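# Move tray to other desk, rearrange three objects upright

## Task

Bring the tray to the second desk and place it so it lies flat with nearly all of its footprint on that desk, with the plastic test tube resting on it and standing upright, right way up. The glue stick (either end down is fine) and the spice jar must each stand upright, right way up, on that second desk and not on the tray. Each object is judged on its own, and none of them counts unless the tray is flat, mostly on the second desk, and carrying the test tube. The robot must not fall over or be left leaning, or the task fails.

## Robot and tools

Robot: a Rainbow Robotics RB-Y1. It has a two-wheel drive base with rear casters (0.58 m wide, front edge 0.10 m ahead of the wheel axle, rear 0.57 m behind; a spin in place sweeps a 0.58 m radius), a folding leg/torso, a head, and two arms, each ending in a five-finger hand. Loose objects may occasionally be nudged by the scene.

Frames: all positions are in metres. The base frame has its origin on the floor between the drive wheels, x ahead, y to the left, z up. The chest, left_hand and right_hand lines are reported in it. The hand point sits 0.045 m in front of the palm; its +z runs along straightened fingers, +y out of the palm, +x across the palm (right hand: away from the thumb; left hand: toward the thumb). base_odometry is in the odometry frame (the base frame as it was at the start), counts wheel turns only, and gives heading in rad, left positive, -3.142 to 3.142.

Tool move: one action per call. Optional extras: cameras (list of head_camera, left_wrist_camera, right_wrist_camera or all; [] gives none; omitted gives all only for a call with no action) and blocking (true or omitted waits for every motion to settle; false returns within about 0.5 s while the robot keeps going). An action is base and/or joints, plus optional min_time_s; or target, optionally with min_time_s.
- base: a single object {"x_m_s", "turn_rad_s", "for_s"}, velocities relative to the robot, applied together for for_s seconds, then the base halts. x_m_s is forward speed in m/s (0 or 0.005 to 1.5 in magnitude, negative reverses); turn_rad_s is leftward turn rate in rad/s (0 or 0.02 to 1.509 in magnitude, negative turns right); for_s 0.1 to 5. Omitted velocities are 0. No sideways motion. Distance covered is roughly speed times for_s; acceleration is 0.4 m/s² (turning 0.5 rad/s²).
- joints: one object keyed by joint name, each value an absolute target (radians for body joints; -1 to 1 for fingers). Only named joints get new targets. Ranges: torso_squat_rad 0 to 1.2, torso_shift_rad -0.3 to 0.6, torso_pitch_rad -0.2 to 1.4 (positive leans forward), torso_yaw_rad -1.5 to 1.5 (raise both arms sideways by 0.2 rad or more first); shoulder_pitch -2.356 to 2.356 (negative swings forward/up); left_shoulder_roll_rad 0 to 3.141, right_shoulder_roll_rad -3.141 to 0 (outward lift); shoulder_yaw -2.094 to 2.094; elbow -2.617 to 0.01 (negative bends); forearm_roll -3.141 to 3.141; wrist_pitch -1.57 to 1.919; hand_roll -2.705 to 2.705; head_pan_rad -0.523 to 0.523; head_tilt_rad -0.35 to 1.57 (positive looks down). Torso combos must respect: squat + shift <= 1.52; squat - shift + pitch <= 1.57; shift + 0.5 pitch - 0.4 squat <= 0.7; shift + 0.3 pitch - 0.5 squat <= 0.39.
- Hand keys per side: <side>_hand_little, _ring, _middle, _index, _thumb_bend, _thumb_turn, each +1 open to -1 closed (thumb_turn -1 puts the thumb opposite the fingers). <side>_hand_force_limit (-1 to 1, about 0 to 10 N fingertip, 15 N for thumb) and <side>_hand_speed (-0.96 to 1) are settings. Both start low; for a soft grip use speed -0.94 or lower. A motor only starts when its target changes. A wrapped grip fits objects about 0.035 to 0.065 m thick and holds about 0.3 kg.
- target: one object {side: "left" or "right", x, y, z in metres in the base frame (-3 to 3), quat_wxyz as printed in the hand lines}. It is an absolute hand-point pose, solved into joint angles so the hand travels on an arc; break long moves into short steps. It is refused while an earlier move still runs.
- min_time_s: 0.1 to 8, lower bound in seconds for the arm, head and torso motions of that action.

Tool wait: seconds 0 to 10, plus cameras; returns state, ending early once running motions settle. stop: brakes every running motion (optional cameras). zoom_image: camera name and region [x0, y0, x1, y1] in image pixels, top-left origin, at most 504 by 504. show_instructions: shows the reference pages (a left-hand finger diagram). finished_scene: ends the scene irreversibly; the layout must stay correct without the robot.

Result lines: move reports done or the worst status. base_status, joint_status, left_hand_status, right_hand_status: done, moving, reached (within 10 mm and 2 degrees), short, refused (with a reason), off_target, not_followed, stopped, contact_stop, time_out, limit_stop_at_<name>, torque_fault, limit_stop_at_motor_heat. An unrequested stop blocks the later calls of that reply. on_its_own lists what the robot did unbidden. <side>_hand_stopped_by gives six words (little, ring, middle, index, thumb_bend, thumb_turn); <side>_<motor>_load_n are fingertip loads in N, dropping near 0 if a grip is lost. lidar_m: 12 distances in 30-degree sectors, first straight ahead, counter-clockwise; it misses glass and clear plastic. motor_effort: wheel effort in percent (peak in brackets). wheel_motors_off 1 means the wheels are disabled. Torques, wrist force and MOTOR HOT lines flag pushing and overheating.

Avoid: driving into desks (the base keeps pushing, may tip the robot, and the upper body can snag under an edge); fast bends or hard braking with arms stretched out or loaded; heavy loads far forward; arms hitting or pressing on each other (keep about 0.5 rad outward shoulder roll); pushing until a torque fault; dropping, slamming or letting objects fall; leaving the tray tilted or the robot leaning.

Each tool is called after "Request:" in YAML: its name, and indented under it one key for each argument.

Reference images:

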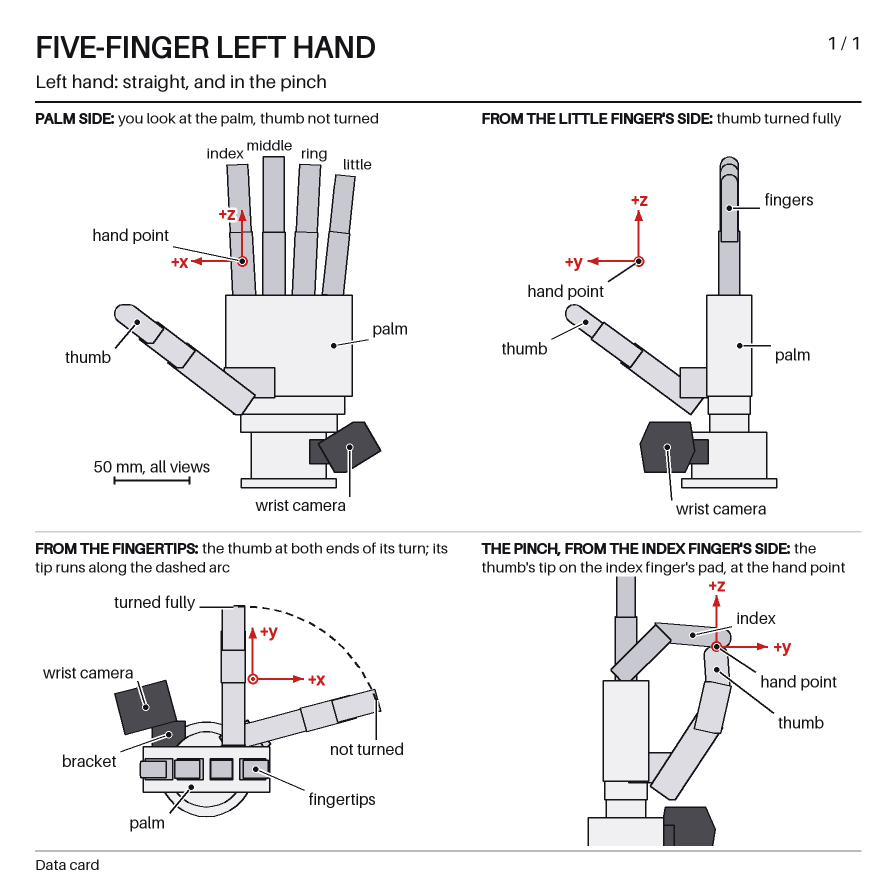

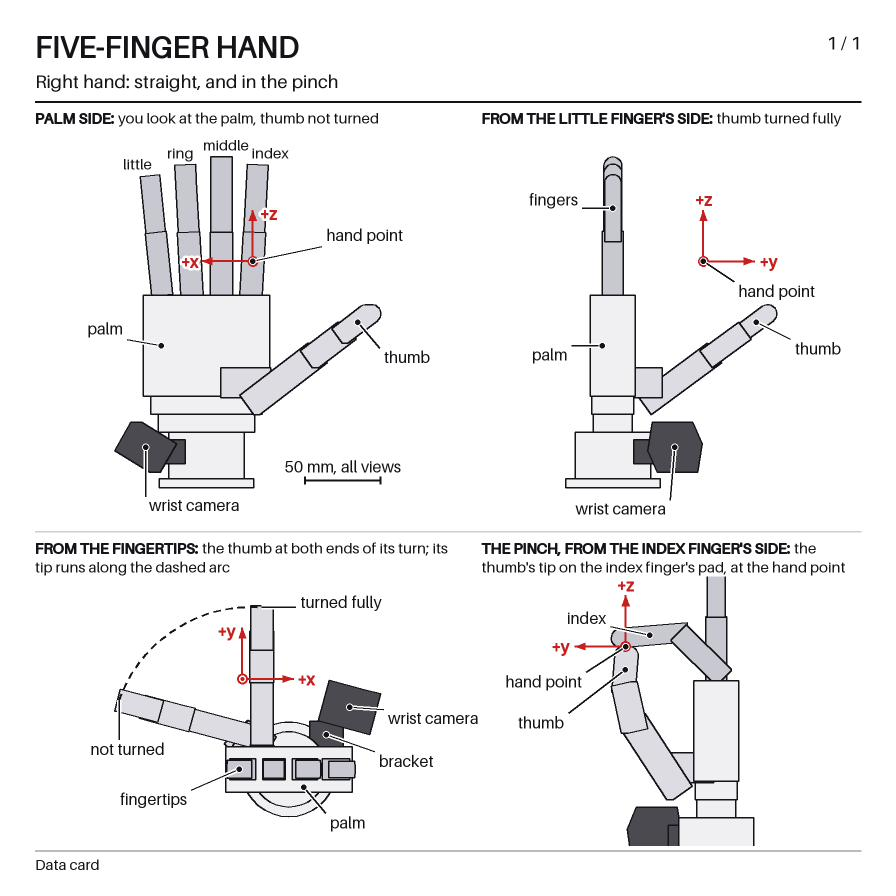

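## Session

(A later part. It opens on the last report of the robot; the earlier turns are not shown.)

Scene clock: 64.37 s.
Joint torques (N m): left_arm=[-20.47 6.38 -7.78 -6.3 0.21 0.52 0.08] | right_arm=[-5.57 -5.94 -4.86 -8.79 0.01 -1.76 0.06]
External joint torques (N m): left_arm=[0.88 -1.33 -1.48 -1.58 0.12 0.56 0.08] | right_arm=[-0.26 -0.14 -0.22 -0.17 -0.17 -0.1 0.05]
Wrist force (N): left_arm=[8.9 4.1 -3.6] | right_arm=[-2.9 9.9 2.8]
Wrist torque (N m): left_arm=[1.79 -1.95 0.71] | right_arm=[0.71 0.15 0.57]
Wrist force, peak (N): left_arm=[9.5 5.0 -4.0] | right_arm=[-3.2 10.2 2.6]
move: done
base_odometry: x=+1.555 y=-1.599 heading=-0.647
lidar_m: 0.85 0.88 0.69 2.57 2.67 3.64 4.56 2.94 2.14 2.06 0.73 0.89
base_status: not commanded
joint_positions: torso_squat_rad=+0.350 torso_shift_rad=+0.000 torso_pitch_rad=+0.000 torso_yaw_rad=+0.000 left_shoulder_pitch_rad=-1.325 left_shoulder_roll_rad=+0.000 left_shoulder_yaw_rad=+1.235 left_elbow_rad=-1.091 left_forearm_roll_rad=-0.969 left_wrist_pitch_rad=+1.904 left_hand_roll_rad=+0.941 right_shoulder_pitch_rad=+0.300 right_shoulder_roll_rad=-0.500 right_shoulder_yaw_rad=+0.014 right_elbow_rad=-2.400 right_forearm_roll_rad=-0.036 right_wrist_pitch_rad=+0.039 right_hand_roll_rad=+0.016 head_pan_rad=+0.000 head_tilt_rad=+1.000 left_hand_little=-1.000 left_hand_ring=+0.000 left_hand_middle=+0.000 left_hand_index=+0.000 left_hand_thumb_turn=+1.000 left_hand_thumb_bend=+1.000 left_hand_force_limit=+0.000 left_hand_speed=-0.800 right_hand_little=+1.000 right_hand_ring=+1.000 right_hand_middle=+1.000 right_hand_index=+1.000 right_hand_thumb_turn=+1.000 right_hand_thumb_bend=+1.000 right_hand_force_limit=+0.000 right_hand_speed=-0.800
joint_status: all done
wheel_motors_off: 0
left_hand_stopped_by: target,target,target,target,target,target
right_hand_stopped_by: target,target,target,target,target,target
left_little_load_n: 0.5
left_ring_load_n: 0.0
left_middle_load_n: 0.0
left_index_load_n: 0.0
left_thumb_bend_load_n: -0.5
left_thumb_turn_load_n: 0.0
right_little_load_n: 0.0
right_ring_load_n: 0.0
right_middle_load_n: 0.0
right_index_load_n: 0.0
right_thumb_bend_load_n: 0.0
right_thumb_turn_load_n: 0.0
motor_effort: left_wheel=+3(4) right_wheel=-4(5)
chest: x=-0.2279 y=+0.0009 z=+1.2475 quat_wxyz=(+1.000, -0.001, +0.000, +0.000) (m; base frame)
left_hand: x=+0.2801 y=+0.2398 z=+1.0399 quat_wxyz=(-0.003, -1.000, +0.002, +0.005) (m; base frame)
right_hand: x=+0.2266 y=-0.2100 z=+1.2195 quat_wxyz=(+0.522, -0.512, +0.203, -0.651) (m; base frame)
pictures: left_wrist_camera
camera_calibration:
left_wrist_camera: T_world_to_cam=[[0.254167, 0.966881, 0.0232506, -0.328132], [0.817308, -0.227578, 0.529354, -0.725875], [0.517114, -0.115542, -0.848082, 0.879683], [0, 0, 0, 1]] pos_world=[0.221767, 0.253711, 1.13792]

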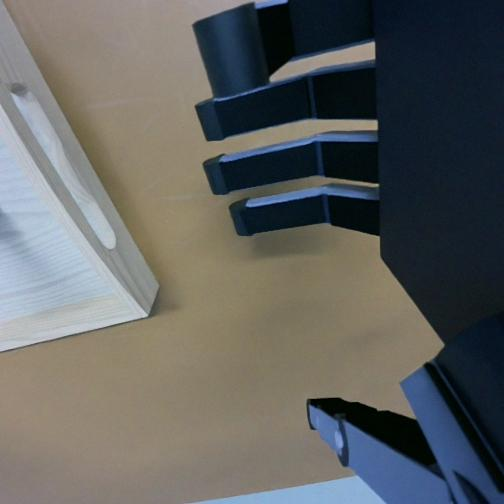

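Request:
move:
  target: {"side": "left", "x": 0.275, "y": 0.20, "z": 1.015, "quat_wxyz": [0, 1, 0, 0]}
  min_time_s: 2
  cameras: ["left_wrist_camera"]

Request:
zoom_image:
  camera: "left_wrist_camera"
  region: [0, 20, 280, 300]

Scene clock: 67.60 s.
Joint torques (N m): left_arm=[-20.98 6.3 -6.98 -4.99 0.1 0.59 0.21] | right_arm=[-5.46 -5.72 -4.96 -8.59 0 -1.74 0.1]
External joint torques (N m): left_arm=[0.67 -1.22 -1.73 0.28 0.01 0.48 0.21] | right_arm=[-0.14 0.07 -0.32 0.03 -0.17 -0.09 0.09]
Wrist force (N): left_arm=[9.5 4.6 -3.4] | right_arm=[-3.0 9.7 2.7]
Wrist torque (N m): left_arm=[1.87 -2.01 0.75] | right_arm=[0.67 0.17 0.54]
Wrist force, peak (N): left_arm=[10.0 4.7 -3.8] | right_arm=[-3.2 10.2 2.6]
move: short
base_odometry: x=+1.555 y=-1.599 heading=-0.647
lidar_m: 0.85 0.89 0.70 2.57 2.66 3.64 4.56 2.95 2.15 2.06 0.73 0.89
base_status: not commanded
joint_positions: torso_squat_rad=+0.350 torso_shift_rad=+0.000 torso_pitch_rad=+0.000 torso_yaw_rad=+0.000 left_shoulder_pitch_rad=-1.292 left_shoulder_roll_rad=+0.000 left_shoulder_yaw_rad=+1.156 left_elbow_rad=-0.940 left_forearm_roll_rad=-0.871 left_wrist_pitch_rad=+1.919 left_hand_roll_rad=+1.074 right_shoulder_pitch_rad=+0.300 right_shoulder_roll_rad=-0.500 right_shoulder_yaw_rad=+0.014 right_elbow_rad=-2.400 right_forearm_roll_rad=-0.036 right_wrist_pitch_rad=+0.039 right_hand_roll_rad=+0.016 head_pan_rad=+0.000 head_tilt_rad=+1.000 left_hand_little=-1.000 left_hand_ring=+0.000 left_hand_middle=+0.000 left_hand_index=+0.000 left_hand_thumb_turn=+1.000 left_hand_thumb_bend=+1.000 left_hand_force_limit=+0.000 left_hand_speed=-0.800 right_hand_little=+1.000 right_hand_ring=+1.000 right_hand_middle=+1.000 right_hand_index=+1.000 right_hand_thumb_turn=+1.000 right_hand_thumb_bend=+1.000 right_hand_force_limit=+0.000 right_hand_speed=-0.800
joint_status: all done
wheel_motors_off: 0
left_hand_stopped_by: target,target,target,target,target,target
right_hand_stopped_by: target,target,target,target,target,target
left_little_load_n: 0.0
left_ring_load_n: -0.5
left_middle_load_n: 0.0
left_index_load_n: 0.0
left_thumb_bend_load_n: 0.0
left_thumb_turn_load_n: 0.0
right_little_load_n: -0.5
right_ring_load_n: 0.0
right_middle_load_n: 0.0
right_index_load_n: 0.0
right_thumb_bend_load_n: 0.0
right_thumb_turn_load_n: 0.0
motor_effort: left_wheel=+3(3) right_wheel=-4(5)
chest: x=-0.2279 y=+0.0009 z=+1.2475 quat_wxyz=(+1.000, -0.001, +0.000, +0.000) (m; base frame)
left_hand: x=+0.2758 y=+0.2004 z=+1.0149 quat_wxyz=(-0.017, -0.999, +0.015, +0.043) (m; base frame)
left_hand_status: short (checked arc, as near as the solve gets, planned for 2.0 s): 1 mm and 5.6 deg off. The place is met; only the turn is off.
right_hand: x=+0.2266 y=-0.2100 z=+1.2195 quat_wxyz=(+0.522, -0.512, +0.203, -0.651) (m; base frame)
pictures: left_wrist_camera
camera_calibration:
left_wrist_camera: T_world_to_cam=[[0.279148, 0.959939, -0.0243535, -0.245568], [0.849551, -0.235067, 0.472235, -0.667577], [0.447592, -0.152513, -0.881136, 0.916355], [0, 0, 0, 1]] pos_world=[0.225538, 0.218561, 1.11671]

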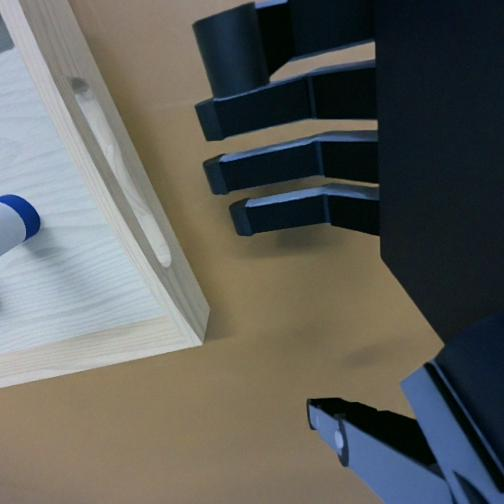

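Scaled by 1.800 from the camera's 504x504 image, which has a finer 720x720 frame.

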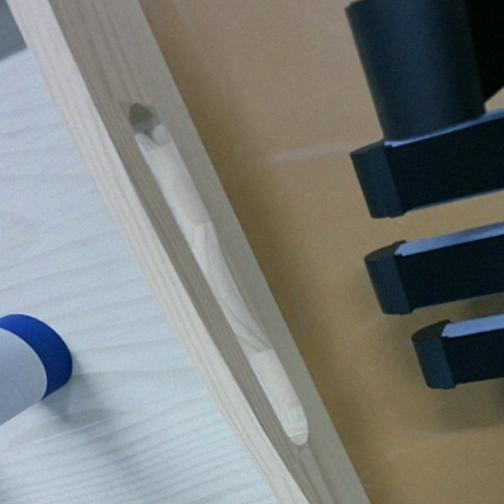

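Request:
move:
  joints: {"torso_squat_rad": 0.0}
  min_time_s: 2
  cameras: []

Request:
move:
  base: {"x_m_s": -0.08, "for_s": 0.5}
  cameras: []

Request:
move:
  target: {"side": "left", "x": 0.315, "y": 0.20, "z": 1.015, "quat_wxyz": [0, 1, 0, 0]}
  min_time_s: 2
  cameras: ["all"]

Scene clock: 70.67 s.
Joint torques (N m): left_arm=[-21.01 6.09 -6.89 -5.01 0.3 0.47 0.04] | right_arm=[-5.44 -5.78 -4.8 -8.65 -0.04 -1.74 0.01]
External joint torques (N m): left_arm=[0.65 -1.43 -1.64 0.26 0.22 0.36 0.05] | right_arm=[-0.13 0.02 -0.16 -0.03 -0.21 -0.09 0.01]
Wrist force (N): left_arm=[9.5 3.9 -3.3] | right_arm=[-3.4 10.0 2.3]
Wrist torque (N m): left_arm=[1.76 -2.01 0.78] | right_arm=[0.73 0.22 0.50]
Wrist force, peak (N): left_arm=[10.4 4.0 -4.0] | right_arm=[-3.3 10.2 2.8]
move: done
base_odometry: x=+1.555 y=-1.599 heading=-0.647
lidar_m: 0.85 0.88 0.70 2.58 2.67 3.65 4.56 2.95 2.14 2.06 0.73 0.89
base_status: not commanded
joint_positions: torso_squat_rad=+0.000 torso_shift_rad=+0.000 torso_pitch_rad=+0.000 torso_yaw_rad=+0.000 left_shoulder_pitch_rad=-1.291 left_shoulder_roll_rad=+0.000 left_shoulder_yaw_rad=+1.156 left_elbow_rad=-0.940 left_forearm_roll_rad=-0.871 left_wrist_pitch_rad=+1.919 left_hand_roll_rad=+1.074 right_shoulder_pitch_rad=+0.300 right_shoulder_roll_rad=-0.500 right_shoulder_yaw_rad=+0.014 right_elbow_rad=-2.400 right_forearm_roll_rad=-0.036 right_wrist_pitch_rad=+0.039 right_hand_roll_rad=+0.016 head_pan_rad=+0.000 head_tilt_rad=+1.000 left_hand_little=-1.000 left_hand_ring=+0.000 left_hand_middle=+0.000 left_hand_index=+0.000 left_hand_thumb_turn=+1.000 left_hand_thumb_bend=+1.000 left_hand_force_limit=+0.000 left_hand_speed=-0.800 right_hand_little=+1.000 right_hand_ring=+1.000 right_hand_middle=+1.000 right_hand_index=+1.000 right_hand_thumb_turn=+1.000 right_hand_thumb_bend=+1.000 right_hand_force_limit=+0.000 right_hand_speed=-0.800
joint_status: all done
wheel_motors_off: 0
left_hand_stopped_by: target,target,target,target,target,target
right_hand_stopped_by: target,target,target,target,target,target
left_little_load_n: 0.0
left_ring_load_n: 0.5
left_middle_load_n: 0.0
left_index_load_n: 0.0
left_thumb_bend_load_n: 0.0
left_thumb_turn_load_n: 0.0
right_little_load_n: -0.5
right_ring_load_n: 0.0
right_middle_load_n: 0.0
right_index_load_n: 0.0
right_thumb_bend_load_n: 0.0
right_thumb_turn_load_n: 0.0
motor_effort: left_wheel=+4(4) right_wheel=-4(4)
chest: x=-0.2279 y=+0.0009 z=+1.2899 quat_wxyz=(+1.000, -0.001, +0.000, +0.000) (m; base frame)
left_hand: x=+0.2757 y=+0.2005 z=+1.0573 quat_wxyz=(-0.017, -0.999, +0.015, +0.043) (m; base frame)
right_hand: x=+0.2265 y=-0.2099 z=+1.2619 quat_wxyz=(+0.522, -0.512, +0.203, -0.651) (m; base frame)
pictures: none
No camera images: "cameras" was empty.

Scene clock: 71.83 s.
Joint torques (N m): left_arm=[-21.63 5.96 -6.71 -5.39 0.06 0.53 0.16] | right_arm=[-5.55 -5.75 -4.86 -8.62 0.01 -1.74 0.14]
External joint torques (N m): left_arm=[0.02 -1.56 -1.46 -0.12 -0.02 0.42 0.17] | right_arm=[-0.23 0.05 -0.22 0 -0.17 -0.09 0.13]
Wrist force (N): left_arm=[9.1 4.3 -3.2] | right_arm=[-3.3 9.7 2.2]
Wrist torque (N m): left_arm=[1.81 -1.94 0.72] | right_arm=[0.69 0.21 0.50]
Wrist force, peak (N): left_arm=[10.6 4.2 -3.6] | right_arm=[-3.4 10.2 2.6]
move: done
base_odometry: x=+1.523 y=-1.575 heading=-0.647
lidar_m: 0.89 0.93 0.72 2.57 2.66 3.65 4.52 2.95 2.14 2.06 0.75 0.93
base_status: done (sent for 0.5 of 0.5 s)
joint_positions: torso_squat_rad=+0.000 torso_shift_rad=+0.000 torso_pitch_rad=+0.000 torso_yaw_rad=+0.000 left_shoulder_pitch_rad=-1.291 left_shoulder_roll_rad=+0.000 left_shoulder_yaw_rad=+1.156 left_elbow_rad=-0.940 left_forearm_roll_rad=-0.871 left_wrist_pitch_rad=+1.919 left_hand_roll_rad=+1.074 right_shoulder_pitch_rad=+0.300 right_shoulder_roll_rad=-0.500 right_shoulder_yaw_rad=+0.014 right_elbow_rad=-2.400 right_forearm_roll_rad=-0.036 right_wrist_pitch_rad=+0.039 right_hand_roll_rad=+0.016 head_pan_rad=+0.000 head_tilt_rad=+1.000 left_hand_little=-1.000 left_hand_ring=+0.000 left_hand_middle=+0.000 left_hand_index=+0.000 left_hand_thumb_turn=+1.000 left_hand_thumb_bend=+1.000 left_hand_force_limit=+0.000 left_hand_speed=-0.800 right_hand_little=+1.000 right_hand_ring=+1.000 right_hand_middle=+1.000 right_hand_index=+1.000 right_hand_thumb_turn=+1.000 right_hand_thumb_bend=+1.000 right_hand_force_limit=+0.000 right_hand_speed=-0.800
joint_status: not commanded
wheel_motors_off: 0
left_hand_stopped_by: target,target,target,target,target,target
right_hand_stopped_by: target,target,target,target,target,target
left_little_load_n: 0.0
left_ring_load_n: 0.0
left_middle_load_n: 0.0
left_index_load_n: 0.0
left_thumb_bend_load_n: 0.0
left_thumb_turn_load_n: 0.0
right_little_load_n: 0.0
right_ring_load_n: 0.0
right_middle_load_n: 0.0
right_index_load_n: 0.0
right_thumb_bend_load_n: 0.0
right_thumb_turn_load_n: 0.0
motor_effort: left_wheel=+1(17) right_wheel=+0(21)
chest: x=-0.2280 y=+0.0009 z=+1.2899 quat_wxyz=(+1.000, -0.001, +0.000, +0.000) (m; base frame)
left_hand: x=+0.2757 y=+0.2004 z=+1.0574 quat_wxyz=(-0.017, -0.999, +0.015, +0.043) (m; base frame)
right_hand: x=+0.2264 y=-0.2099 z=+1.2620 quat_wxyz=(+0.522, -0.512, +0.203, -0.651) (m; base frame)
pictures: none
No camera images: "cameras" was empty.

Scene clock: 74.17 s.
Joint torques (N m): left_arm=[-21.53 9.32 -6.28 -5.56 0.12 -0.14 0.01] | right_arm=[-5.61 -5.75 -4.94 -8.67 -0.03 -1.72 0.02]
External joint torques (N m): left_arm=[0.64 1.66 -2 0.14 0.02 -0.06 0.01] | right_arm=[-0.29 0.05 -0.3 -0.06 -0.21 -0.07 0.01]
Wrist force (N): left_arm=[9.2 4.7 -3.7] | right_arm=[-3.2 9.7 2.5]
Wrist torque (N m): left_arm=[1.90 -2.04 0.71] | right_arm=[0.69 0.20 0.51]
Wrist force, peak (N): left_arm=[10.1 4.4 -3.5] | right_arm=[-3.4 10.1 2.3]
move: done
base_odometry: x=+1.523 y=-1.575 heading=-0.647
lidar_m: 0.89 0.93 0.72 2.57 2.66 3.64 4.52 2.95 2.15 2.06 0.75 0.93
base_status: not commanded
joint_positions: torso_squat_rad=+0.000 torso_shift_rad=+0.000 torso_pitch_rad=+0.000 torso_yaw_rad=+0.000 left_shoulder_pitch_rad=-1.259 left_shoulder_roll_rad=+0.046 left_shoulder_yaw_rad=+1.142 left_elbow_rad=-0.733 left_forearm_roll_rad=-0.801 left_wrist_pitch_rad=+1.684 left_hand_roll_rad=+1.222 right_shoulder_pitch_rad=+0.300 right_shoulder_roll_rad=-0.500 right_shoulder_yaw_rad=+0.014 right_elbow_rad=-2.400 right_forearm_roll_rad=-0.036 right_wrist_pitch_rad=+0.039 right_hand_roll_rad=+0.016 head_pan_rad=+0.000 head_tilt_rad=+1.000 left_hand_little=-1.000 left_hand_ring=+0.000 left_hand_middle=+0.000 left_hand_index=+0.000 left_hand_thumb_turn=+1.000 left_hand_thumb_bend=+1.000 left_hand_force_limit=+0.000 left_hand_speed=-0.800 right_hand_little=+1.000 right_hand_ring=+1.000 right_hand_middle=+1.000 right_hand_index=+1.000 right_hand_thumb_turn=+1.000 right_hand_thumb_bend=+1.000 right_hand_force_limit=+0.000 right_hand_speed=-0.800
joint_status: all done
wheel_motors_off: 0
left_hand_stopped_by: target,target,target,target,target,target
right_hand_stopped_by: target,target,target,target,target,target
left_little_load_n: 0.0
left_ring_load_n: 0.0
left_middle_load_n: 0.0
left_index_load_n: 0.5
left_thumb_bend_load_n: 0.0
left_thumb_turn_load_n: 0.0
right_little_load_n: 0.0
right_ring_load_n: 0.0
right_middle_load_n: 0.0
right_index_load_n: 0.0
right_thumb_bend_load_n: 0.0
right_thumb_turn_load_n: 0.0
motor_effort: left_wheel=+1(2) right_wheel=+0(0)
chest: x=-0.2280 y=+0.0009 z=+1.2899 quat_wxyz=(+1.000, -0.001, +0.000, +0.000) (m; base frame)
left_hand: x=+0.3148 y=+0.1997 z=+1.0149 quat_wxyz=(+0.000, -1.000, +0.000, -0.001) (m; base frame)
left_hand_status: reached (checked arc, planned for 2.0 s): 0 mm and 0.1 deg off.
right_hand: x=+0.2264 y=-0.2099 z=+1.2620 quat_wxyz=(+0.522, -0.512, +0.203, -0.651) (m; base frame)
pictures: head_camera, left_wrist_camera, right_wrist_camera
camera_calibration:
head_camera: T_world_to_cam=[[0.0258897, -0.999611, -0.0103276, 0.0165273], [-0.859046, -0.0169632, -0.511618, 0.644351], [0.511244, 0.0221175, -0.859151, 1.33747], [0, 0, 0, 1]] pos_world=[-0.130676, -0.00213043, 1.47892]
left_wrist_camera: T_world_to_cam=[[0.249516, 0.967867, 0.0312214, -0.304395], [0.812197, -0.226724, 0.537524, -0.757025], [0.52733, -0.108763, -0.84267, 0.825889], [0, 0, 0, 1]] pos_world=[0.255289, 0.212805, 1.11237]
right_wrist_camera: T_world_to_cam=[[0.463223, -0.588719, -0.662446, 0.604889], [-0.429052, 0.505071, -0.748878, 1.1387], [0.775461, 0.631121, -0.018631, 0.0988509], [0, 0, 0, 1]] pos_world=[0.131708, -0.281401, 1.2553]

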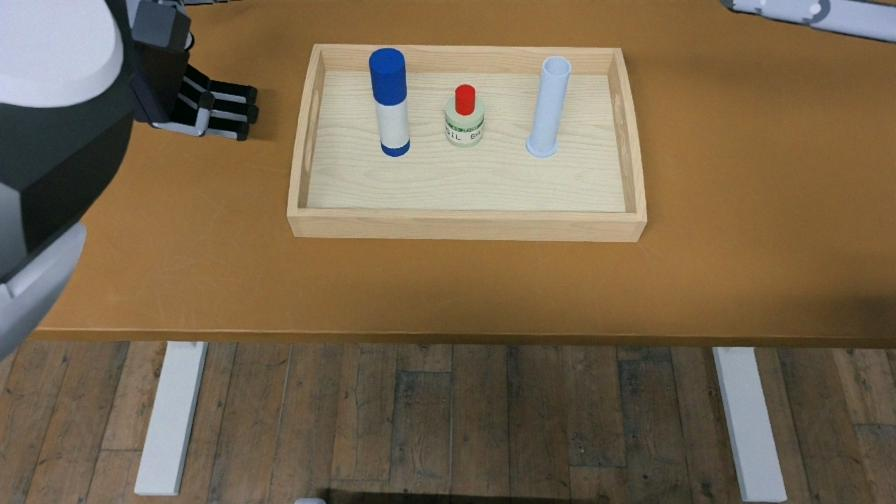

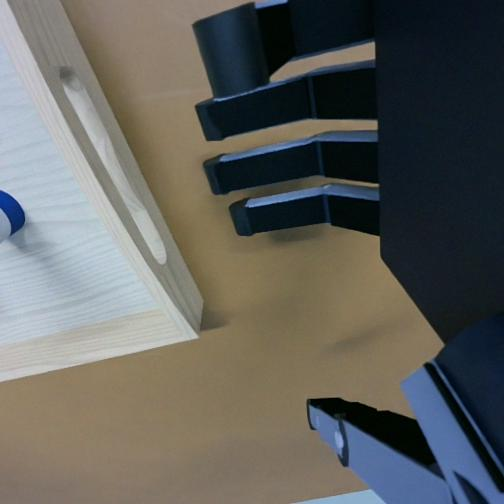

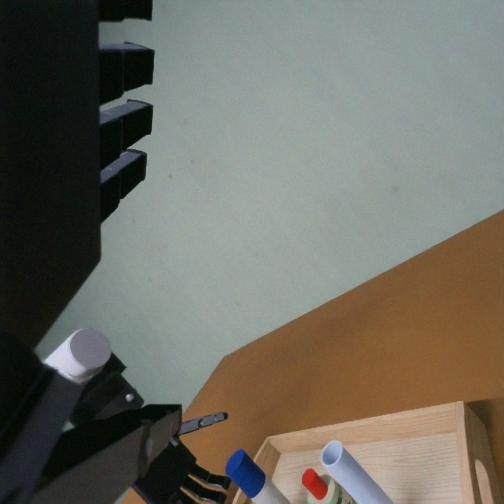

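Request:
zoom_image:
  camera: "left_wrist_camera"
  region: [40, 50, 240, 250]

Request:
zoom_image:
  camera: "left_wrist_camera"
  region: [60, 160, 260, 360]

Scaled by 2.520 from the camera's 504x504 image, which has a finer 720x720 frame.

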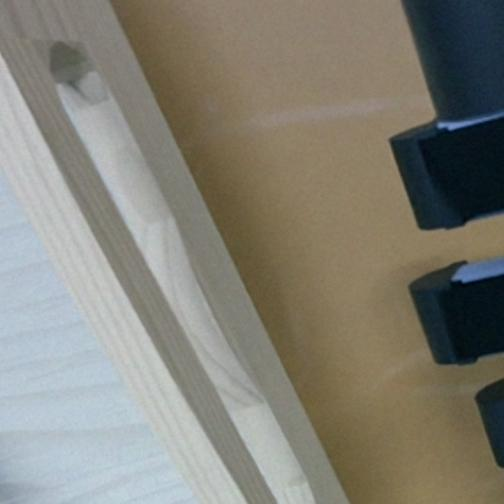

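Scaled by 2.520 from the camera's 504x504 image, which has a finer 720x720 frame.

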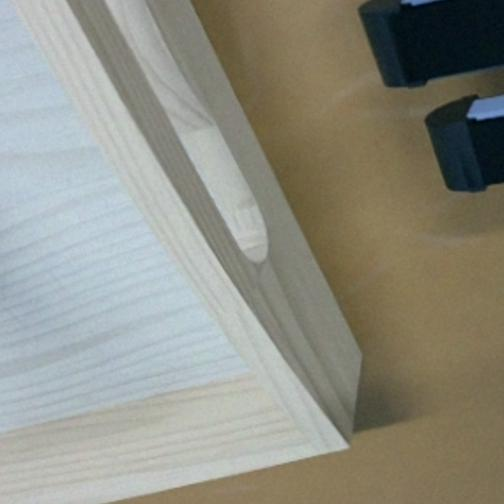

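Request:
move:
  target: {"side": "left", "x": 0.315, "y": 0.30, "z": 1.06, "quat_wxyz": [0.3827, 0.9239, 0, 0]}
  min_time_s: 2
  cameras: ["all"]

Scene clock: 77.77 s.
Joint torques (N m): left_arm=[-19.59 12.28 -0.31 -2.87 1.38 0.57 -0.35] | right_arm=[-5.47 -5.66 -4.67 -8.58 0.07 -1.75 0]
External joint torques (N m): left_arm=[0.22 0.9 0.66 0.46 0.18 0.24 -0.35] | right_arm=[-0.15 0.14 -0.03 0.03 -0.11 -0.1 0]
Wrist force (N): left_arm=[8.9 1.2 -4.4] | right_arm=[-3.4 9.7 2.4]
Wrist torque (N m): left_arm=[1.68 -2.05 0.73] | right_arm=[0.69 0.23 0.49]
Wrist force, peak (N): left_arm=[9.9 4.1 -3.7] | right_arm=[-3.3 10.1 2.4]
move: short
base_odometry: x=+1.523 y=-1.575 heading=-0.647
lidar_m: 0.89 0.93 0.72 2.57 2.66 3.64 4.52 2.94 2.15 2.06 0.75 0.93
base_status: not commanded
joint_positions: torso_squat_rad=+0.000 torso_shift_rad=+0.000 torso_pitch_rad=+0.000 torso_yaw_rad=+0.000 left_shoulder_pitch_rad=-1.114 left_shoulder_roll_rad=+0.633 left_shoulder_yaw_rad=+1.601 left_elbow_rad=-0.267 left_forearm_roll_rad=-0.423 left_wrist_pitch_rad=+1.593 left_hand_roll_rad=+1.005 right_shoulder_pitch_rad=+0.300 right_shoulder_roll_rad=-0.500 right_shoulder_yaw_rad=+0.014 right_elbow_rad=-2.400 right_forearm_roll_rad=-0.036 right_wrist_pitch_rad=+0.039 right_hand_roll_rad=+0.016 head_pan_rad=+0.000 head_tilt_rad=+1.000 left_hand_little=-1.000 left_hand_ring=+0.000 left_hand_middle=+0.000 left_hand_index=+0.000 left_hand_thumb_turn=+1.000 left_hand_thumb_bend=+1.000 left_hand_force_limit=+0.000 left_hand_speed=-0.800 right_hand_little=+1.000 right_hand_ring=+1.000 right_hand_middle=+1.000 right_hand_index=+1.000 right_hand_thumb_turn=+1.000 right_hand_thumb_bend=+1.000 right_hand_force_limit=+0.000 right_hand_speed=-0.800
joint_status: all done
wheel_motors_off: 0
left_hand_stopped_by: target,target,target,target,target,target
right_hand_stopped_by: target,target,target,target,target,target
left_little_load_n: 0.0
left_ring_load_n: 0.5
left_middle_load_n: 0.0
left_index_load_n: 0.0
left_thumb_bend_load_n: 0.0
left_thumb_turn_load_n: 0.0
right_little_load_n: 0.0
right_ring_load_n: 0.0
right_middle_load_n: 0.0
right_index_load_n: 0.0
right_thumb_bend_load_n: 0.5
right_thumb_turn_load_n: 0.0
motor_effort: left_wheel=+1(2) right_wheel=+0(0)
chest: x=-0.2280 y=+0.0009 z=+1.2899 quat_wxyz=(+1.000, -0.001, +0.000, +0.000) (m; base frame)
left_hand: x=+0.3144 y=+0.2996 z=+1.0600 quat_wxyz=(-0.309, -0.942, -0.082, -0.103) (m; base frame)
left_hand_status: short (checked arc, as near as the solve gets, planned for 2.0 s): 1 mm and 17.4 deg off. The place is met; only the turn is off.
right_hand: x=+0.2264 y=-0.2099 z=+1.2620 quat_wxyz=(+0.522, -0.512, +0.203, -0.651) (m; base frame)
pictures: head_camera, left_wrist_camera, right_wrist_camera
camera_calibration:
head_camera: T_world_to_cam=[[0.0258897, -0.999611, -0.0103276, 0.0165273], [-0.859046, -0.0169632, -0.511618, 0.644351], [0.511244, 0.0221175, -0.859151, 1.33747], [0, 0, 0, 1]] pos_world=[-0.130676, -0.00213043, 1.47892]
left_wrist_camera: T_world_to_cam=[[0.146138, 0.842197, -0.518988, 0.250981], [0.673793, 0.299381, 0.675554, -1.01872], [0.724325, -0.448414, -0.523715, 0.576609], [0, 0, 0, 1]] pos_world=[0.232075, 0.35217, 1.12043]
right_wrist_camera: T_world_to_cam=[[0.463223, -0.588719, -0.662446, 0.604889], [-0.429052, 0.505071, -0.748878, 1.1387], [0.775461, 0.631121, -0.018631, 0.0988509], [0, 0, 0, 1]] pos_world=[0.131708, -0.281401, 1.2553]

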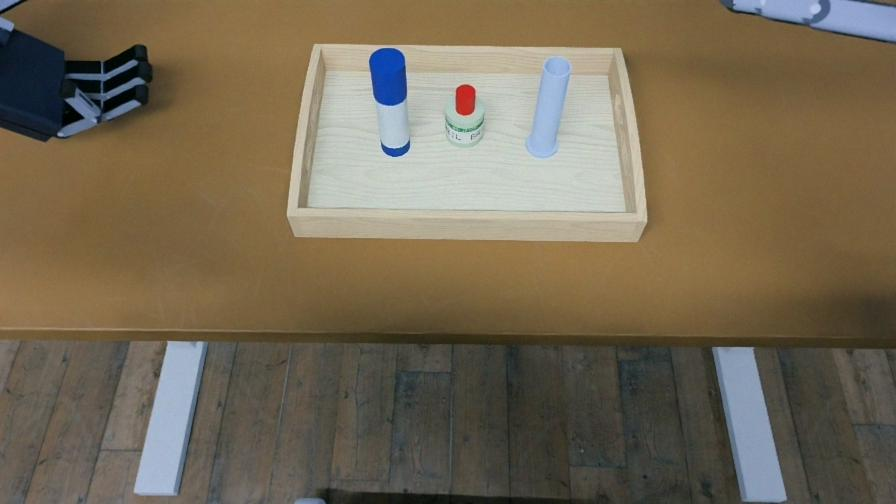

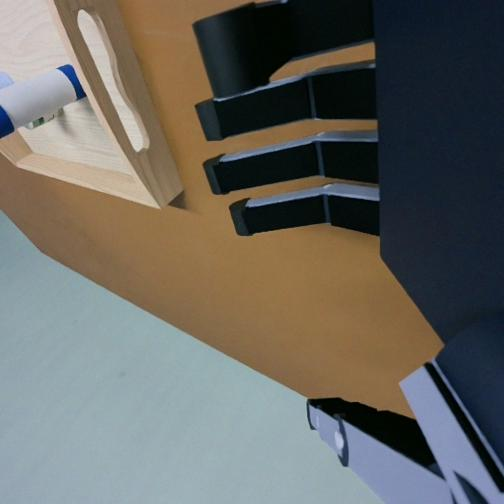

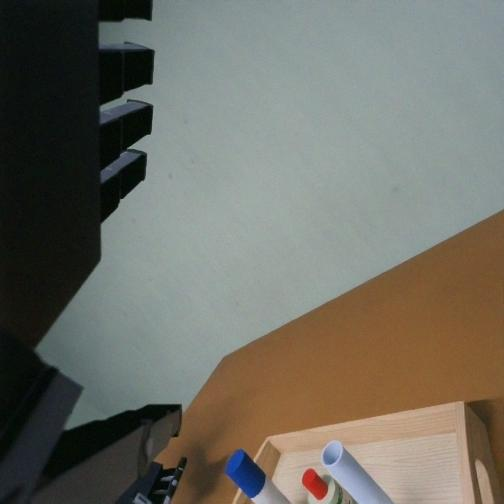

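Request:
zoom_image:
  camera: "left_wrist_camera"
  region: [40, 0, 220, 220]

Scaled by 2.291 from the camera's 504x504 image, which has a finer 720x720 frame.

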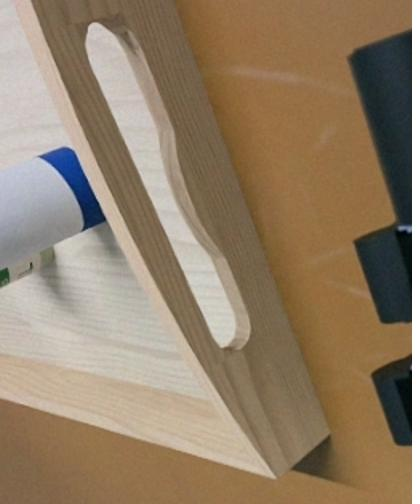

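Request:
move:
  joints: {"left_hand_middle": -1.0}
  cameras: []

Request:
move:
  target: {"side": "left", "x": 0.308, "y": 0.20, "z": 1.03, "quat_wxyz": [0.1736, 0.9848, 0, 0]}
  min_time_s: 2
  cameras: ["head_camera", "left_wrist_camera"]

Request:
zoom_image:
  camera: "left_wrist_camera"
  region: [60, 20, 280, 240]

Scene clock: 84.43 s.
Joint torques (N m): left_arm=[-19.54 11.95 -0.32 -3.05 1.26 0.5 -0.28] | right_arm=[-5.75 -6.1 -4.98 -8.78 -0.02 -1.84 -0.01]
External joint torques (N m): left_arm=[0.28 0.57 0.64 0.27 0.05 0.17 -0.29] | right_arm=[-0.43 -0.3 -0.34 -0.16 -0.19 -0.18 -0.02]
Wrist force (N): left_arm=[9.0 0.9 -4.4] | right_arm=[-3.3 10.0 2.5]
Wrist torque (N m): left_arm=[1.62 -2.05 0.75] | right_arm=[0.72 0.22 0.50]
Wrist force, peak (N): left_arm=[9.5 1.5 -4.6] | right_arm=[-3.4 10.2 2.1]
move: done
base_odometry: x=+1.523 y=-1.575 heading=-0.647
lidar_m: 0.89 0.93 0.72 2.57 2.66 3.65 4.52 2.95 2.15 2.06 0.76 0.93
base_status: not commanded
joint_positions: torso_squat_rad=+0.000 torso_shift_rad=+0.000 torso_pitch_rad=+0.000 torso_yaw_rad=+0.000 left_shoulder_pitch_rad=-1.114 left_shoulder_roll_rad=+0.633 left_shoulder_yaw_rad=+1.601 left_elbow_rad=-0.267 left_forearm_roll_rad=-0.423 left_wrist_pitch_rad=+1.593 left_hand_roll_rad=+1.005 right_shoulder_pitch_rad=+0.300 right_shoulder_roll_rad=-0.500 right_shoulder_yaw_rad=+0.014 right_elbow_rad=-2.400 right_forearm_roll_rad=-0.036 right_wrist_pitch_rad=+0.039 right_hand_roll_rad=+0.016 head_pan_rad=+0.000 head_tilt_rad=+1.000 left_hand_little=-1.000 left_hand_ring=+0.000 left_hand_middle=-1.000 left_hand_index=+0.000 left_hand_thumb_turn=+1.000 left_hand_thumb_bend=+1.000 left_hand_force_limit=+0.000 left_hand_speed=-0.800 right_hand_little=+1.000 right_hand_ring=+1.000 right_hand_middle=+1.000 right_hand_index=+1.000 right_hand_thumb_turn=+1.000 right_hand_thumb_bend=+1.000 right_hand_force_limit=+0.000 right_hand_speed=-0.800
joint_status: all done
wheel_motors_off: 0
left_hand_stopped_by: target,target,target,target,target,target
right_hand_stopped_by: target,target,target,target,target,target
left_little_load_n: 0.0
left_ring_load_n: 0.0
left_middle_load_n: 0.0
left_index_load_n: 0.0
left_thumb_bend_load_n: 0.0
left_thumb_turn_load_n: 0.0
right_little_load_n: -0.5
right_ring_load_n: 0.0
right_middle_load_n: 0.0
right_index_load_n: 0.0
right_thumb_bend_load_n: 0.0
right_thumb_turn_load_n: 0.0
motor_effort: left_wheel=+2(2) right_wheel=+0(0)
chest: x=-0.2280 y=+0.0009 z=+1.2899 quat_wxyz=(+1.000, -0.001, +0.000, +0.000) (m; base frame)
left_hand: x=+0.3144 y=+0.2996 z=+1.0600 quat_wxyz=(-0.309, -0.942, -0.082, -0.103) (m; base frame)
right_hand: x=+0.2264 y=-0.2099 z=+1.2620 quat_wxyz=(+0.522, -0.512, +0.203, -0.651) (m; base frame)
pictures: none
No camera images: "cameras" was empty.

Scene clock: 86.77 s.
Joint torques (N m): left_arm=[-22.87 8 -3.36 -6.01 0.42 0.64 0.14] | right_arm=[-5.78 -5.67 -4.88 -8.7 0.01 -1.7 0.04]
External joint torques (N m): left_arm=[-0.64 -1.11 -1.85 -1.72 -0.29 0.44 0.14] | right_arm=[-0.46 0.13 -0.24 -0.08 -0.17 -0.04 0.03]
Wrist force (N): left_arm=[8.8 2.2 -4.0] | right_arm=[-3.4 9.9 2.4]
Wrist torque (N m): left_arm=[1.69 -1.91 0.74] | right_arm=[0.71 0.23 0.49]
Wrist force, peak (N): left_arm=[10.0 2.5 -4.0] | right_arm=[-3.4 10.1 2.5]
move: done
base_odometry: x=+1.523 y=-1.575 heading=-0.647
lidar_m: 0.90 0.92 0.72 2.57 2.66 3.64 4.52 2.94 2.14 2.06 0.75 0.93
base_status: not commanded
joint_positions: torso_squat_rad=+0.000 torso_shift_rad=+0.000 torso_pitch_rad=+0.000 torso_yaw_rad=+0.000 left_shoulder_pitch_rad=-1.275 left_shoulder_roll_rad=+0.379 left_shoulder_yaw_rad=+1.370 left_elbow_rad=-0.292 left_forearm_roll_rad=-0.631 left_wrist_pitch_rad=+1.614 left_hand_roll_rad=+1.177 right_shoulder_pitch_rad=+0.300 right_shoulder_roll_rad=-0.500 right_shoulder_yaw_rad=+0.014 right_elbow_rad=-2.400 right_forearm_roll_rad=-0.036 right_wrist_pitch_rad=+0.039 right_hand_roll_rad=+0.016 head_pan_rad=+0.000 head_tilt_rad=+1.000 left_hand_little=-1.000 left_hand_ring=+0.000 left_hand_middle=-1.000 left_hand_index=+0.000 left_hand_thumb_turn=+1.000 left_hand_thumb_bend=+1.000 left_hand_force_limit=+0.000 left_hand_speed=-0.800 right_hand_little=+1.000 right_hand_ring=+1.000 right_hand_middle=+1.000 right_hand_index=+1.000 right_hand_thumb_turn=+1.000 right_hand_thumb_bend=+1.000 right_hand_force_limit=+0.000 right_hand_speed=-0.800
joint_status: all done
wheel_motors_off: 0
left_hand_stopped_by: target,target,target,target,target,target
right_hand_stopped_by: target,target,target,target,target,target
left_little_load_n: 0.0
left_ring_load_n: 0.0
left_middle_load_n: 0.0
left_index_load_n: 0.5
left_thumb_bend_load_n: 0.0
left_thumb_turn_load_n: 0.0
right_little_load_n: 0.0
right_ring_load_n: 0.0
right_middle_load_n: 0.0
right_index_load_n: 0.0
right_thumb_bend_load_n: 0.0
right_thumb_turn_load_n: -0.5
motor_effort: left_wheel=+1(2) right_wheel=+0(0)
chest: x=-0.2280 y=+0.0009 z=+1.2899 quat_wxyz=(+1.000, -0.001, +0.000, +0.000) (m; base frame)
left_hand: x=+0.3081 y=+0.2001 z=+1.0299 quat_wxyz=(-0.176, -0.984, +0.003, +0.006) (m; base frame)
left_hand_status: reached (checked arc, planned for 2.0 s): 0 mm and 0.8 deg off.
right_hand: x=+0.2264 y=-0.2099 z=+1.2620 quat_wxyz=(+0.522, -0.512, +0.203, -0.651) (m; base frame)
pictures: head_camera, left_wrist_camera
camera_calibration:
head_camera: T_world_to_cam=[[0.0258897, -0.999611, -0.0103276, 0.0165273], [-0.859046, -0.0169632, -0.511618, 0.644351], [0.511244, 0.0221175, -0.859151, 1.33747], [0, 0, 0, 1]] pos_world=[-0.130676, -0.00213043, 1.47892]
left_wrist_camera: T_world_to_cam=[[0.253354, 0.916653, -0.309126, 0.0559538], [0.819006, -0.0331894, 0.572825, -0.836689], [0.514822, -0.398303, -0.759153, 0.817785], [0, 0, 0, 1]] pos_world=[0.250063, 0.246667, 1.1174]

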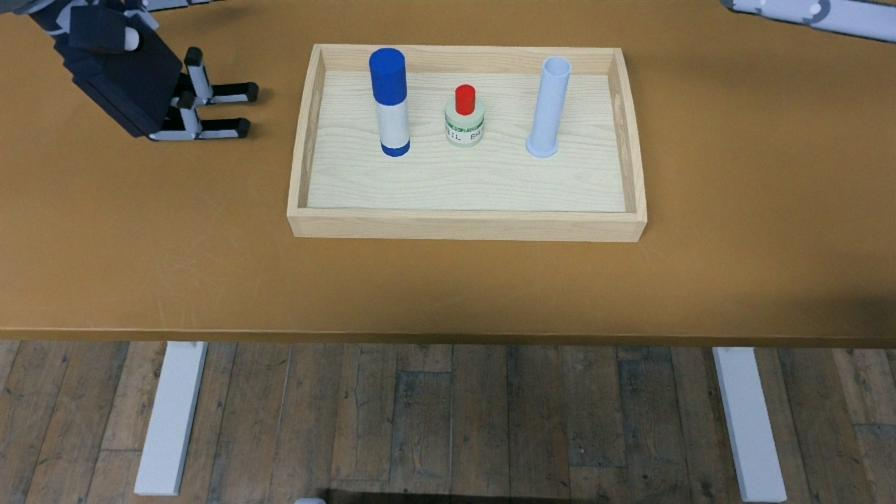

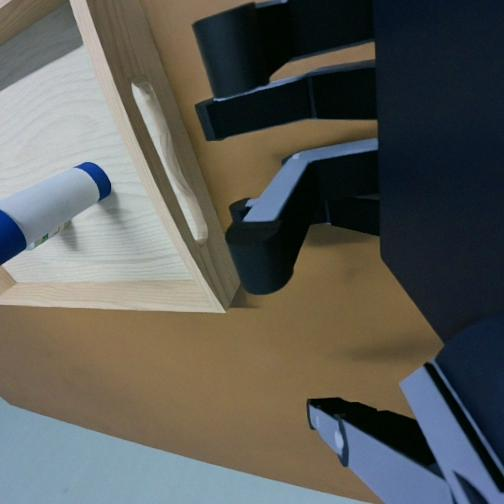

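Scaled by 2.291 from the camera's 504x504 image, which has a finer 720x720 frame.

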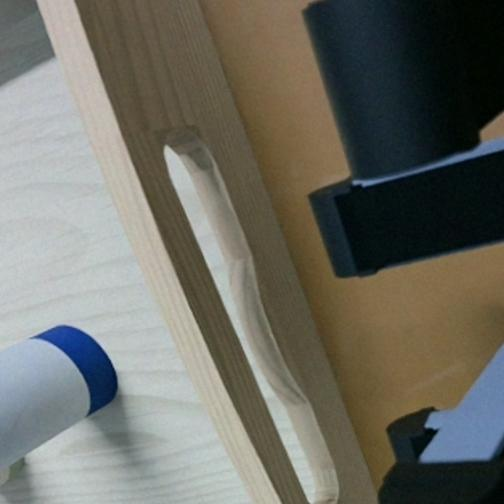

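Request:
move:
  target: {"side": "left", "x": 0.304, "y": 0.178, "z": 1.015, "quat_wxyz": [0.1736, 0.9848, 0, 0]}
  min_time_s: 2
  cameras: ["head_camera", "left_wrist_camera"]

Request:
zoom_image:
  camera: "left_wrist_camera"
  region: [100, 60, 280, 240]

Request:
zoom_image:
  camera: "head_camera"
  region: [180, 30, 380, 142]

Scene clock: 89.80 s.
Joint torques (N m): left_arm=[-21.3 7.43 -4.95 -6.06 0.44 0.66 -0.26] | right_arm=[-5.57 -5.86 -4.9 -8.62 0.06 -1.74 0.05]
External joint torques (N m): left_arm=[0.73 -1.07 -1.79 -1.65 -0.25 0.42 -0.26] | right_arm=[-0.25 -0.06 -0.26 0 -0.12 -0.09 0.05]
Wrist force (N): left_arm=[10.1 2.7 -3.6] | right_arm=[-3.4 9.7 2.3]
Wrist torque (N m): left_arm=[1.76 -2.18 0.76] | right_arm=[0.68 0.23 0.49]
Wrist force, peak (N): left_arm=[9.9 2.6 -4.2] | right_arm=[-3.4 10.0 2.5]
move: done
base_odometry: x=+1.523 y=-1.575 heading=-0.647
lidar_m: 0.89 0.93 0.72 2.57 2.67 3.64 4.52 2.95 2.14 2.06 0.76 0.93
base_status: not commanded
joint_positions: torso_squat_rad=+0.000 torso_shift_rad=+0.000 torso_pitch_rad=+0.000 torso_yaw_rad=+0.000 left_shoulder_pitch_rad=-1.236 left_shoulder_roll_rad=+0.209 left_shoulder_yaw_rad=+1.367 left_elbow_rad=-0.551 left_forearm_roll_rad=-0.633 left_wrist_pitch_rad=+1.679 left_hand_roll_rad=+1.124 right_shoulder_pitch_rad=+0.300 right_shoulder_roll_rad=-0.500 right_shoulder_yaw_rad=+0.014 right_elbow_rad=-2.400 right_forearm_roll_rad=-0.036 right_wrist_pitch_rad=+0.039 right_hand_roll_rad=+0.016 head_pan_rad=+0.000 head_tilt_rad=+1.000 left_hand_little=-1.000 left_hand_ring=+0.000 left_hand_middle=-1.000 left_hand_index=+0.000 left_hand_thumb_turn=+1.000 left_hand_thumb_bend=+1.000 left_hand_force_limit=+0.000 left_hand_speed=-0.800 right_hand_little=+1.000 right_hand_ring=+1.000 right_hand_middle=+1.000 right_hand_index=+1.000 right_hand_thumb_turn=+1.000 right_hand_thumb_bend=+1.000 right_hand_force_limit=+0.000 right_hand_speed=-0.800
joint_status: all done
wheel_motors_off: 0
left_hand_stopped_by: target,target,target,target,target,target
right_hand_stopped_by: target,target,target,target,target,target
left_little_load_n: 0.0
left_ring_load_n: 0.0
left_middle_load_n: 0.0
left_index_load_n: 0.0
left_thumb_bend_load_n: 0.0
left_thumb_turn_load_n: 0.0
right_little_load_n: 0.0
right_ring_load_n: 0.0
right_middle_load_n: 0.0
right_index_load_n: 0.0
right_thumb_bend_load_n: 0.0
right_thumb_turn_load_n: 0.0
motor_effort: left_wheel=+1(2) right_wheel=+0(0)
chest: x=-0.2280 y=+0.0009 z=+1.2899 quat_wxyz=(+1.000, -0.001, +0.000, +0.000) (m; base frame)
left_hand: x=+0.3038 y=+0.1778 z=+1.0151 quat_wxyz=(-0.176, -0.984, +0.002, +0.006) (m; base frame)
left_hand_status: reached (checked arc, planned for 2.0 s): 0 mm and 0.7 deg off.
right_hand: x=+0.2264 y=-0.2099 z=+1.2620 quat_wxyz=(+0.522, -0.512, +0.203, -0.651) (m; base frame)
pictures: head_camera, left_wrist_camera
camera_calibration:
head_camera: T_world_to_cam=[[0.0258897, -0.999611, -0.0103276, 0.0165273], [-0.859046, -0.0169632, -0.511618, 0.644351], [0.511244, 0.0221175, -0.859151, 1.33747], [0, 0, 0, 1]] pos_world=[-0.130676, -0.00213043, 1.47892]
left_wrist_camera: T_world_to_cam=[[0.252545, 0.917147, -0.308322, 0.0722604], [0.818555, -0.0325992, 0.573503, -0.826177], [0.515935, -0.397214, -0.758968, 0.799242], [0, 0, 0, 1]] pos_world=[0.245665, 0.224264, 1.10269]

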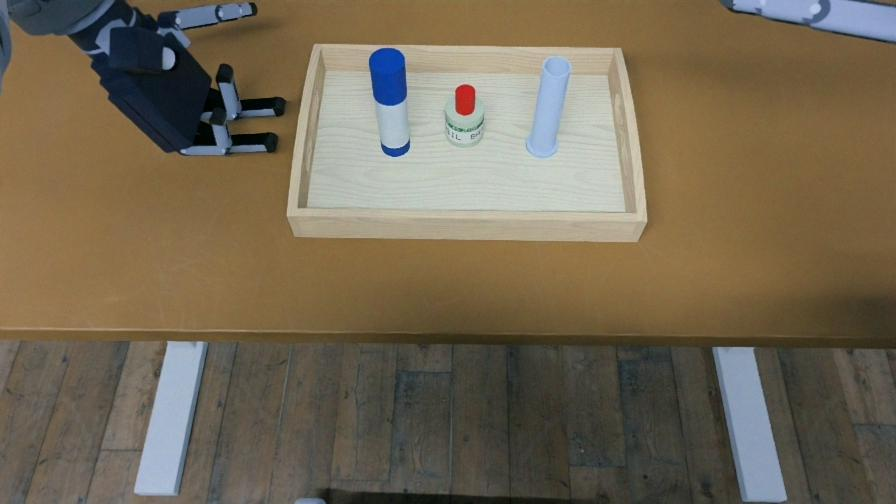

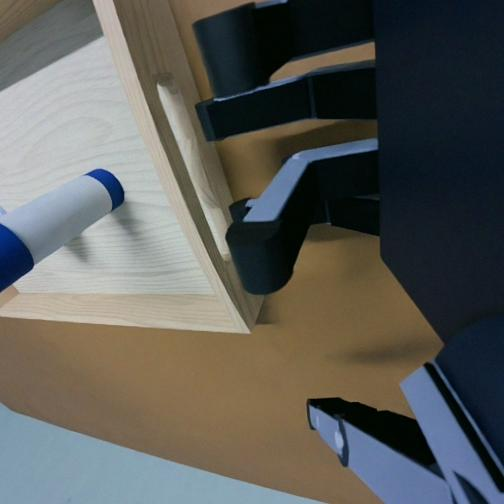

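Scaled by 2.800 from the camera's 504x504 image, which has a finer 720x720 frame.

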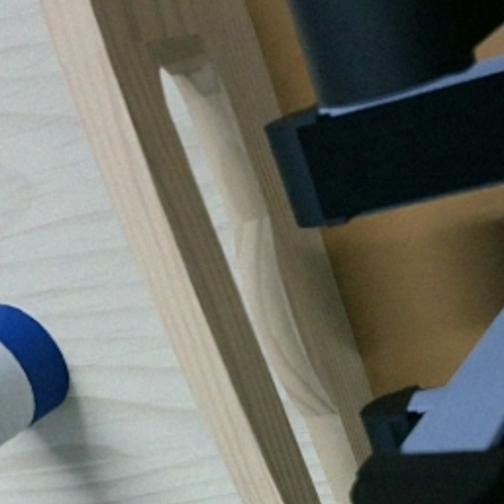

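Scaled by 2.520 from the camera's 896x504 image, which has a finer 1280x720 frame.

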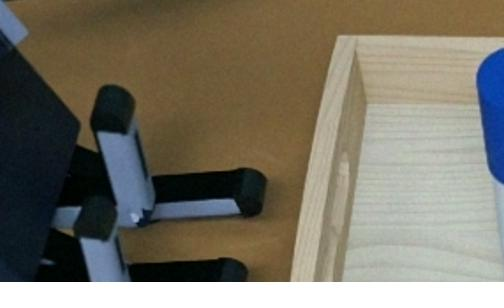

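Request:
move:
  target: {"side": "left", "x": 0.304, "y": 0.178, "z": 1.005, "quat_wxyz": [0.1736, 0.9848, 0, 0]}
  min_time_s: 1
  cameras: ["left_wrist_camera"]

Request:
zoom_image:
  camera: "left_wrist_camera"
  region: [100, 60, 280, 240]

Scene clock: 92.57 s.
Joint torques (N m): left_arm=[-20.98 6.87 -2.35 -6.09 0.81 0.19 -0.49] | right_arm=[-5.48 -5.91 -4.9 -8.64 -0.06 -1.71 0.01]
External joint torques (N m): left_arm=[0.92 -1.55 0.93 -1.66 0.12 -0.03 -0.49] | right_arm=[-0.16 -0.11 -0.25 -0.03 -0.24 -0.06 0]
Wrist force (N): left_arm=[9.6 2.0 -4.0] | right_arm=[-3.2 9.8 2.5]
Wrist torque (N m): left_arm=[1.64 -2.06 0.74] | right_arm=[0.68 0.20 0.49]
Wrist force, peak (N): left_arm=[9.9 3.1 -4.1] | right_arm=[-3.5 10.2 2.3]
move: done
base_odometry: x=+1.523 y=-1.575 heading=-0.647
lidar_m: 0.89 0.93 0.72 2.57 2.66 3.65 4.52 2.95 2.14 2.06 0.75 0.93
base_status: not commanded
joint_positions: torso_squat_rad=+0.000 torso_shift_rad=+0.000 torso_pitch_rad=+0.000 torso_yaw_rad=+0.000 left_shoulder_pitch_rad=-1.217 left_shoulder_roll_rad=+0.192 left_shoulder_yaw_rad=+1.369 left_elbow_rad=-0.572 left_forearm_roll_rad=-0.630 left_wrist_pitch_rad=+1.659 left_hand_roll_rad=+1.115 right_shoulder_pitch_rad=+0.300 right_shoulder_roll_rad=-0.500 right_shoulder_yaw_rad=+0.014 right_elbow_rad=-2.400 right_forearm_roll_rad=-0.036 right_wrist_pitch_rad=+0.039 right_hand_roll_rad=+0.016 head_pan_rad=+0.000 head_tilt_rad=+1.000 left_hand_little=-1.000 left_hand_ring=+0.000 left_hand_middle=-1.000 left_hand_index=+0.000 left_hand_thumb_turn=+1.000 left_hand_thumb_bend=+1.000 left_hand_force_limit=+0.000 left_hand_speed=-0.800 right_hand_little=+1.000 right_hand_ring=+1.000 right_hand_middle=+1.000 right_hand_index=+1.000 right_hand_thumb_turn=+1.000 right_hand_thumb_bend=+1.000 right_hand_force_limit=+0.000 right_hand_speed=-0.800
joint_status: all done
wheel_motors_off: 0
left_hand_stopped_by: target,target,target,target,target,target
right_hand_stopped_by: target,target,target,target,target,target
left_little_load_n: 0.0
left_ring_load_n: 0.0
left_middle_load_n: 0.0
left_index_load_n: 0.0
left_thumb_bend_load_n: -0.5
left_thumb_turn_load_n: 0.0
right_little_load_n: 0.0
right_ring_load_n: 0.0
right_middle_load_n: -0.5
right_index_load_n: 0.0
right_thumb_bend_load_n: 0.0
right_thumb_turn_load_n: -0.5
motor_effort: left_wheel=+1(2) right_wheel=+0(0)
chest: x=-0.2280 y=+0.0009 z=+1.2899 quat_wxyz=(+1.000, -0.001, +0.000, +0.000) (m; base frame)
left_hand: x=+0.3037 y=+0.1782 z=+1.0052 quat_wxyz=(-0.174, -0.985, +0.000, +0.001) (m; base frame)
left_hand_status: reached (checked arc, planned for 1.0 s): 0 mm and 0.1 deg off.
right_hand: x=+0.2264 y=-0.2099 z=+1.2620 quat_wxyz=(+0.522, -0.512, +0.203, -0.651) (m; base frame)
pictures: left_wrist_camera
camera_calibration:
left_wrist_camera: T_world_to_cam=[[0.24993, 0.919992, -0.301909, 0.0627792], [0.81372, -0.0305754, 0.580452, -0.826216], [0.524781, -0.390742, -0.756258, 0.785347], [0, 0, 0, 1]] pos_world=[0.244484, 0.22385, 1.09246]

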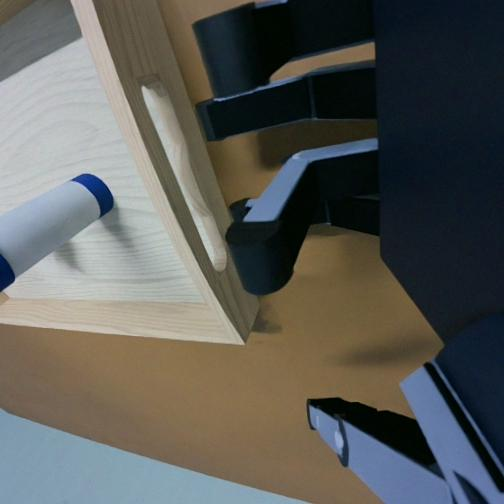

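Scaled by 2.800 from the camera's 504x504 image, which has a finer 720x720 frame.

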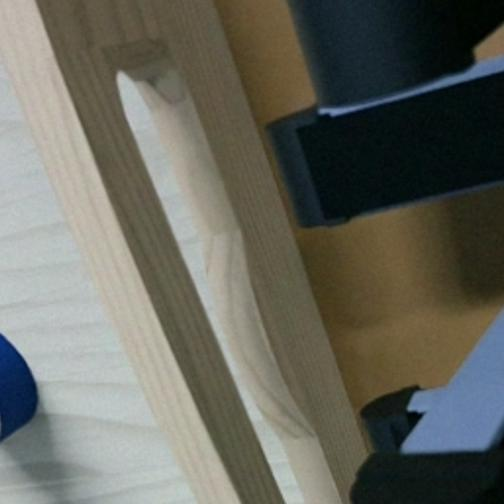

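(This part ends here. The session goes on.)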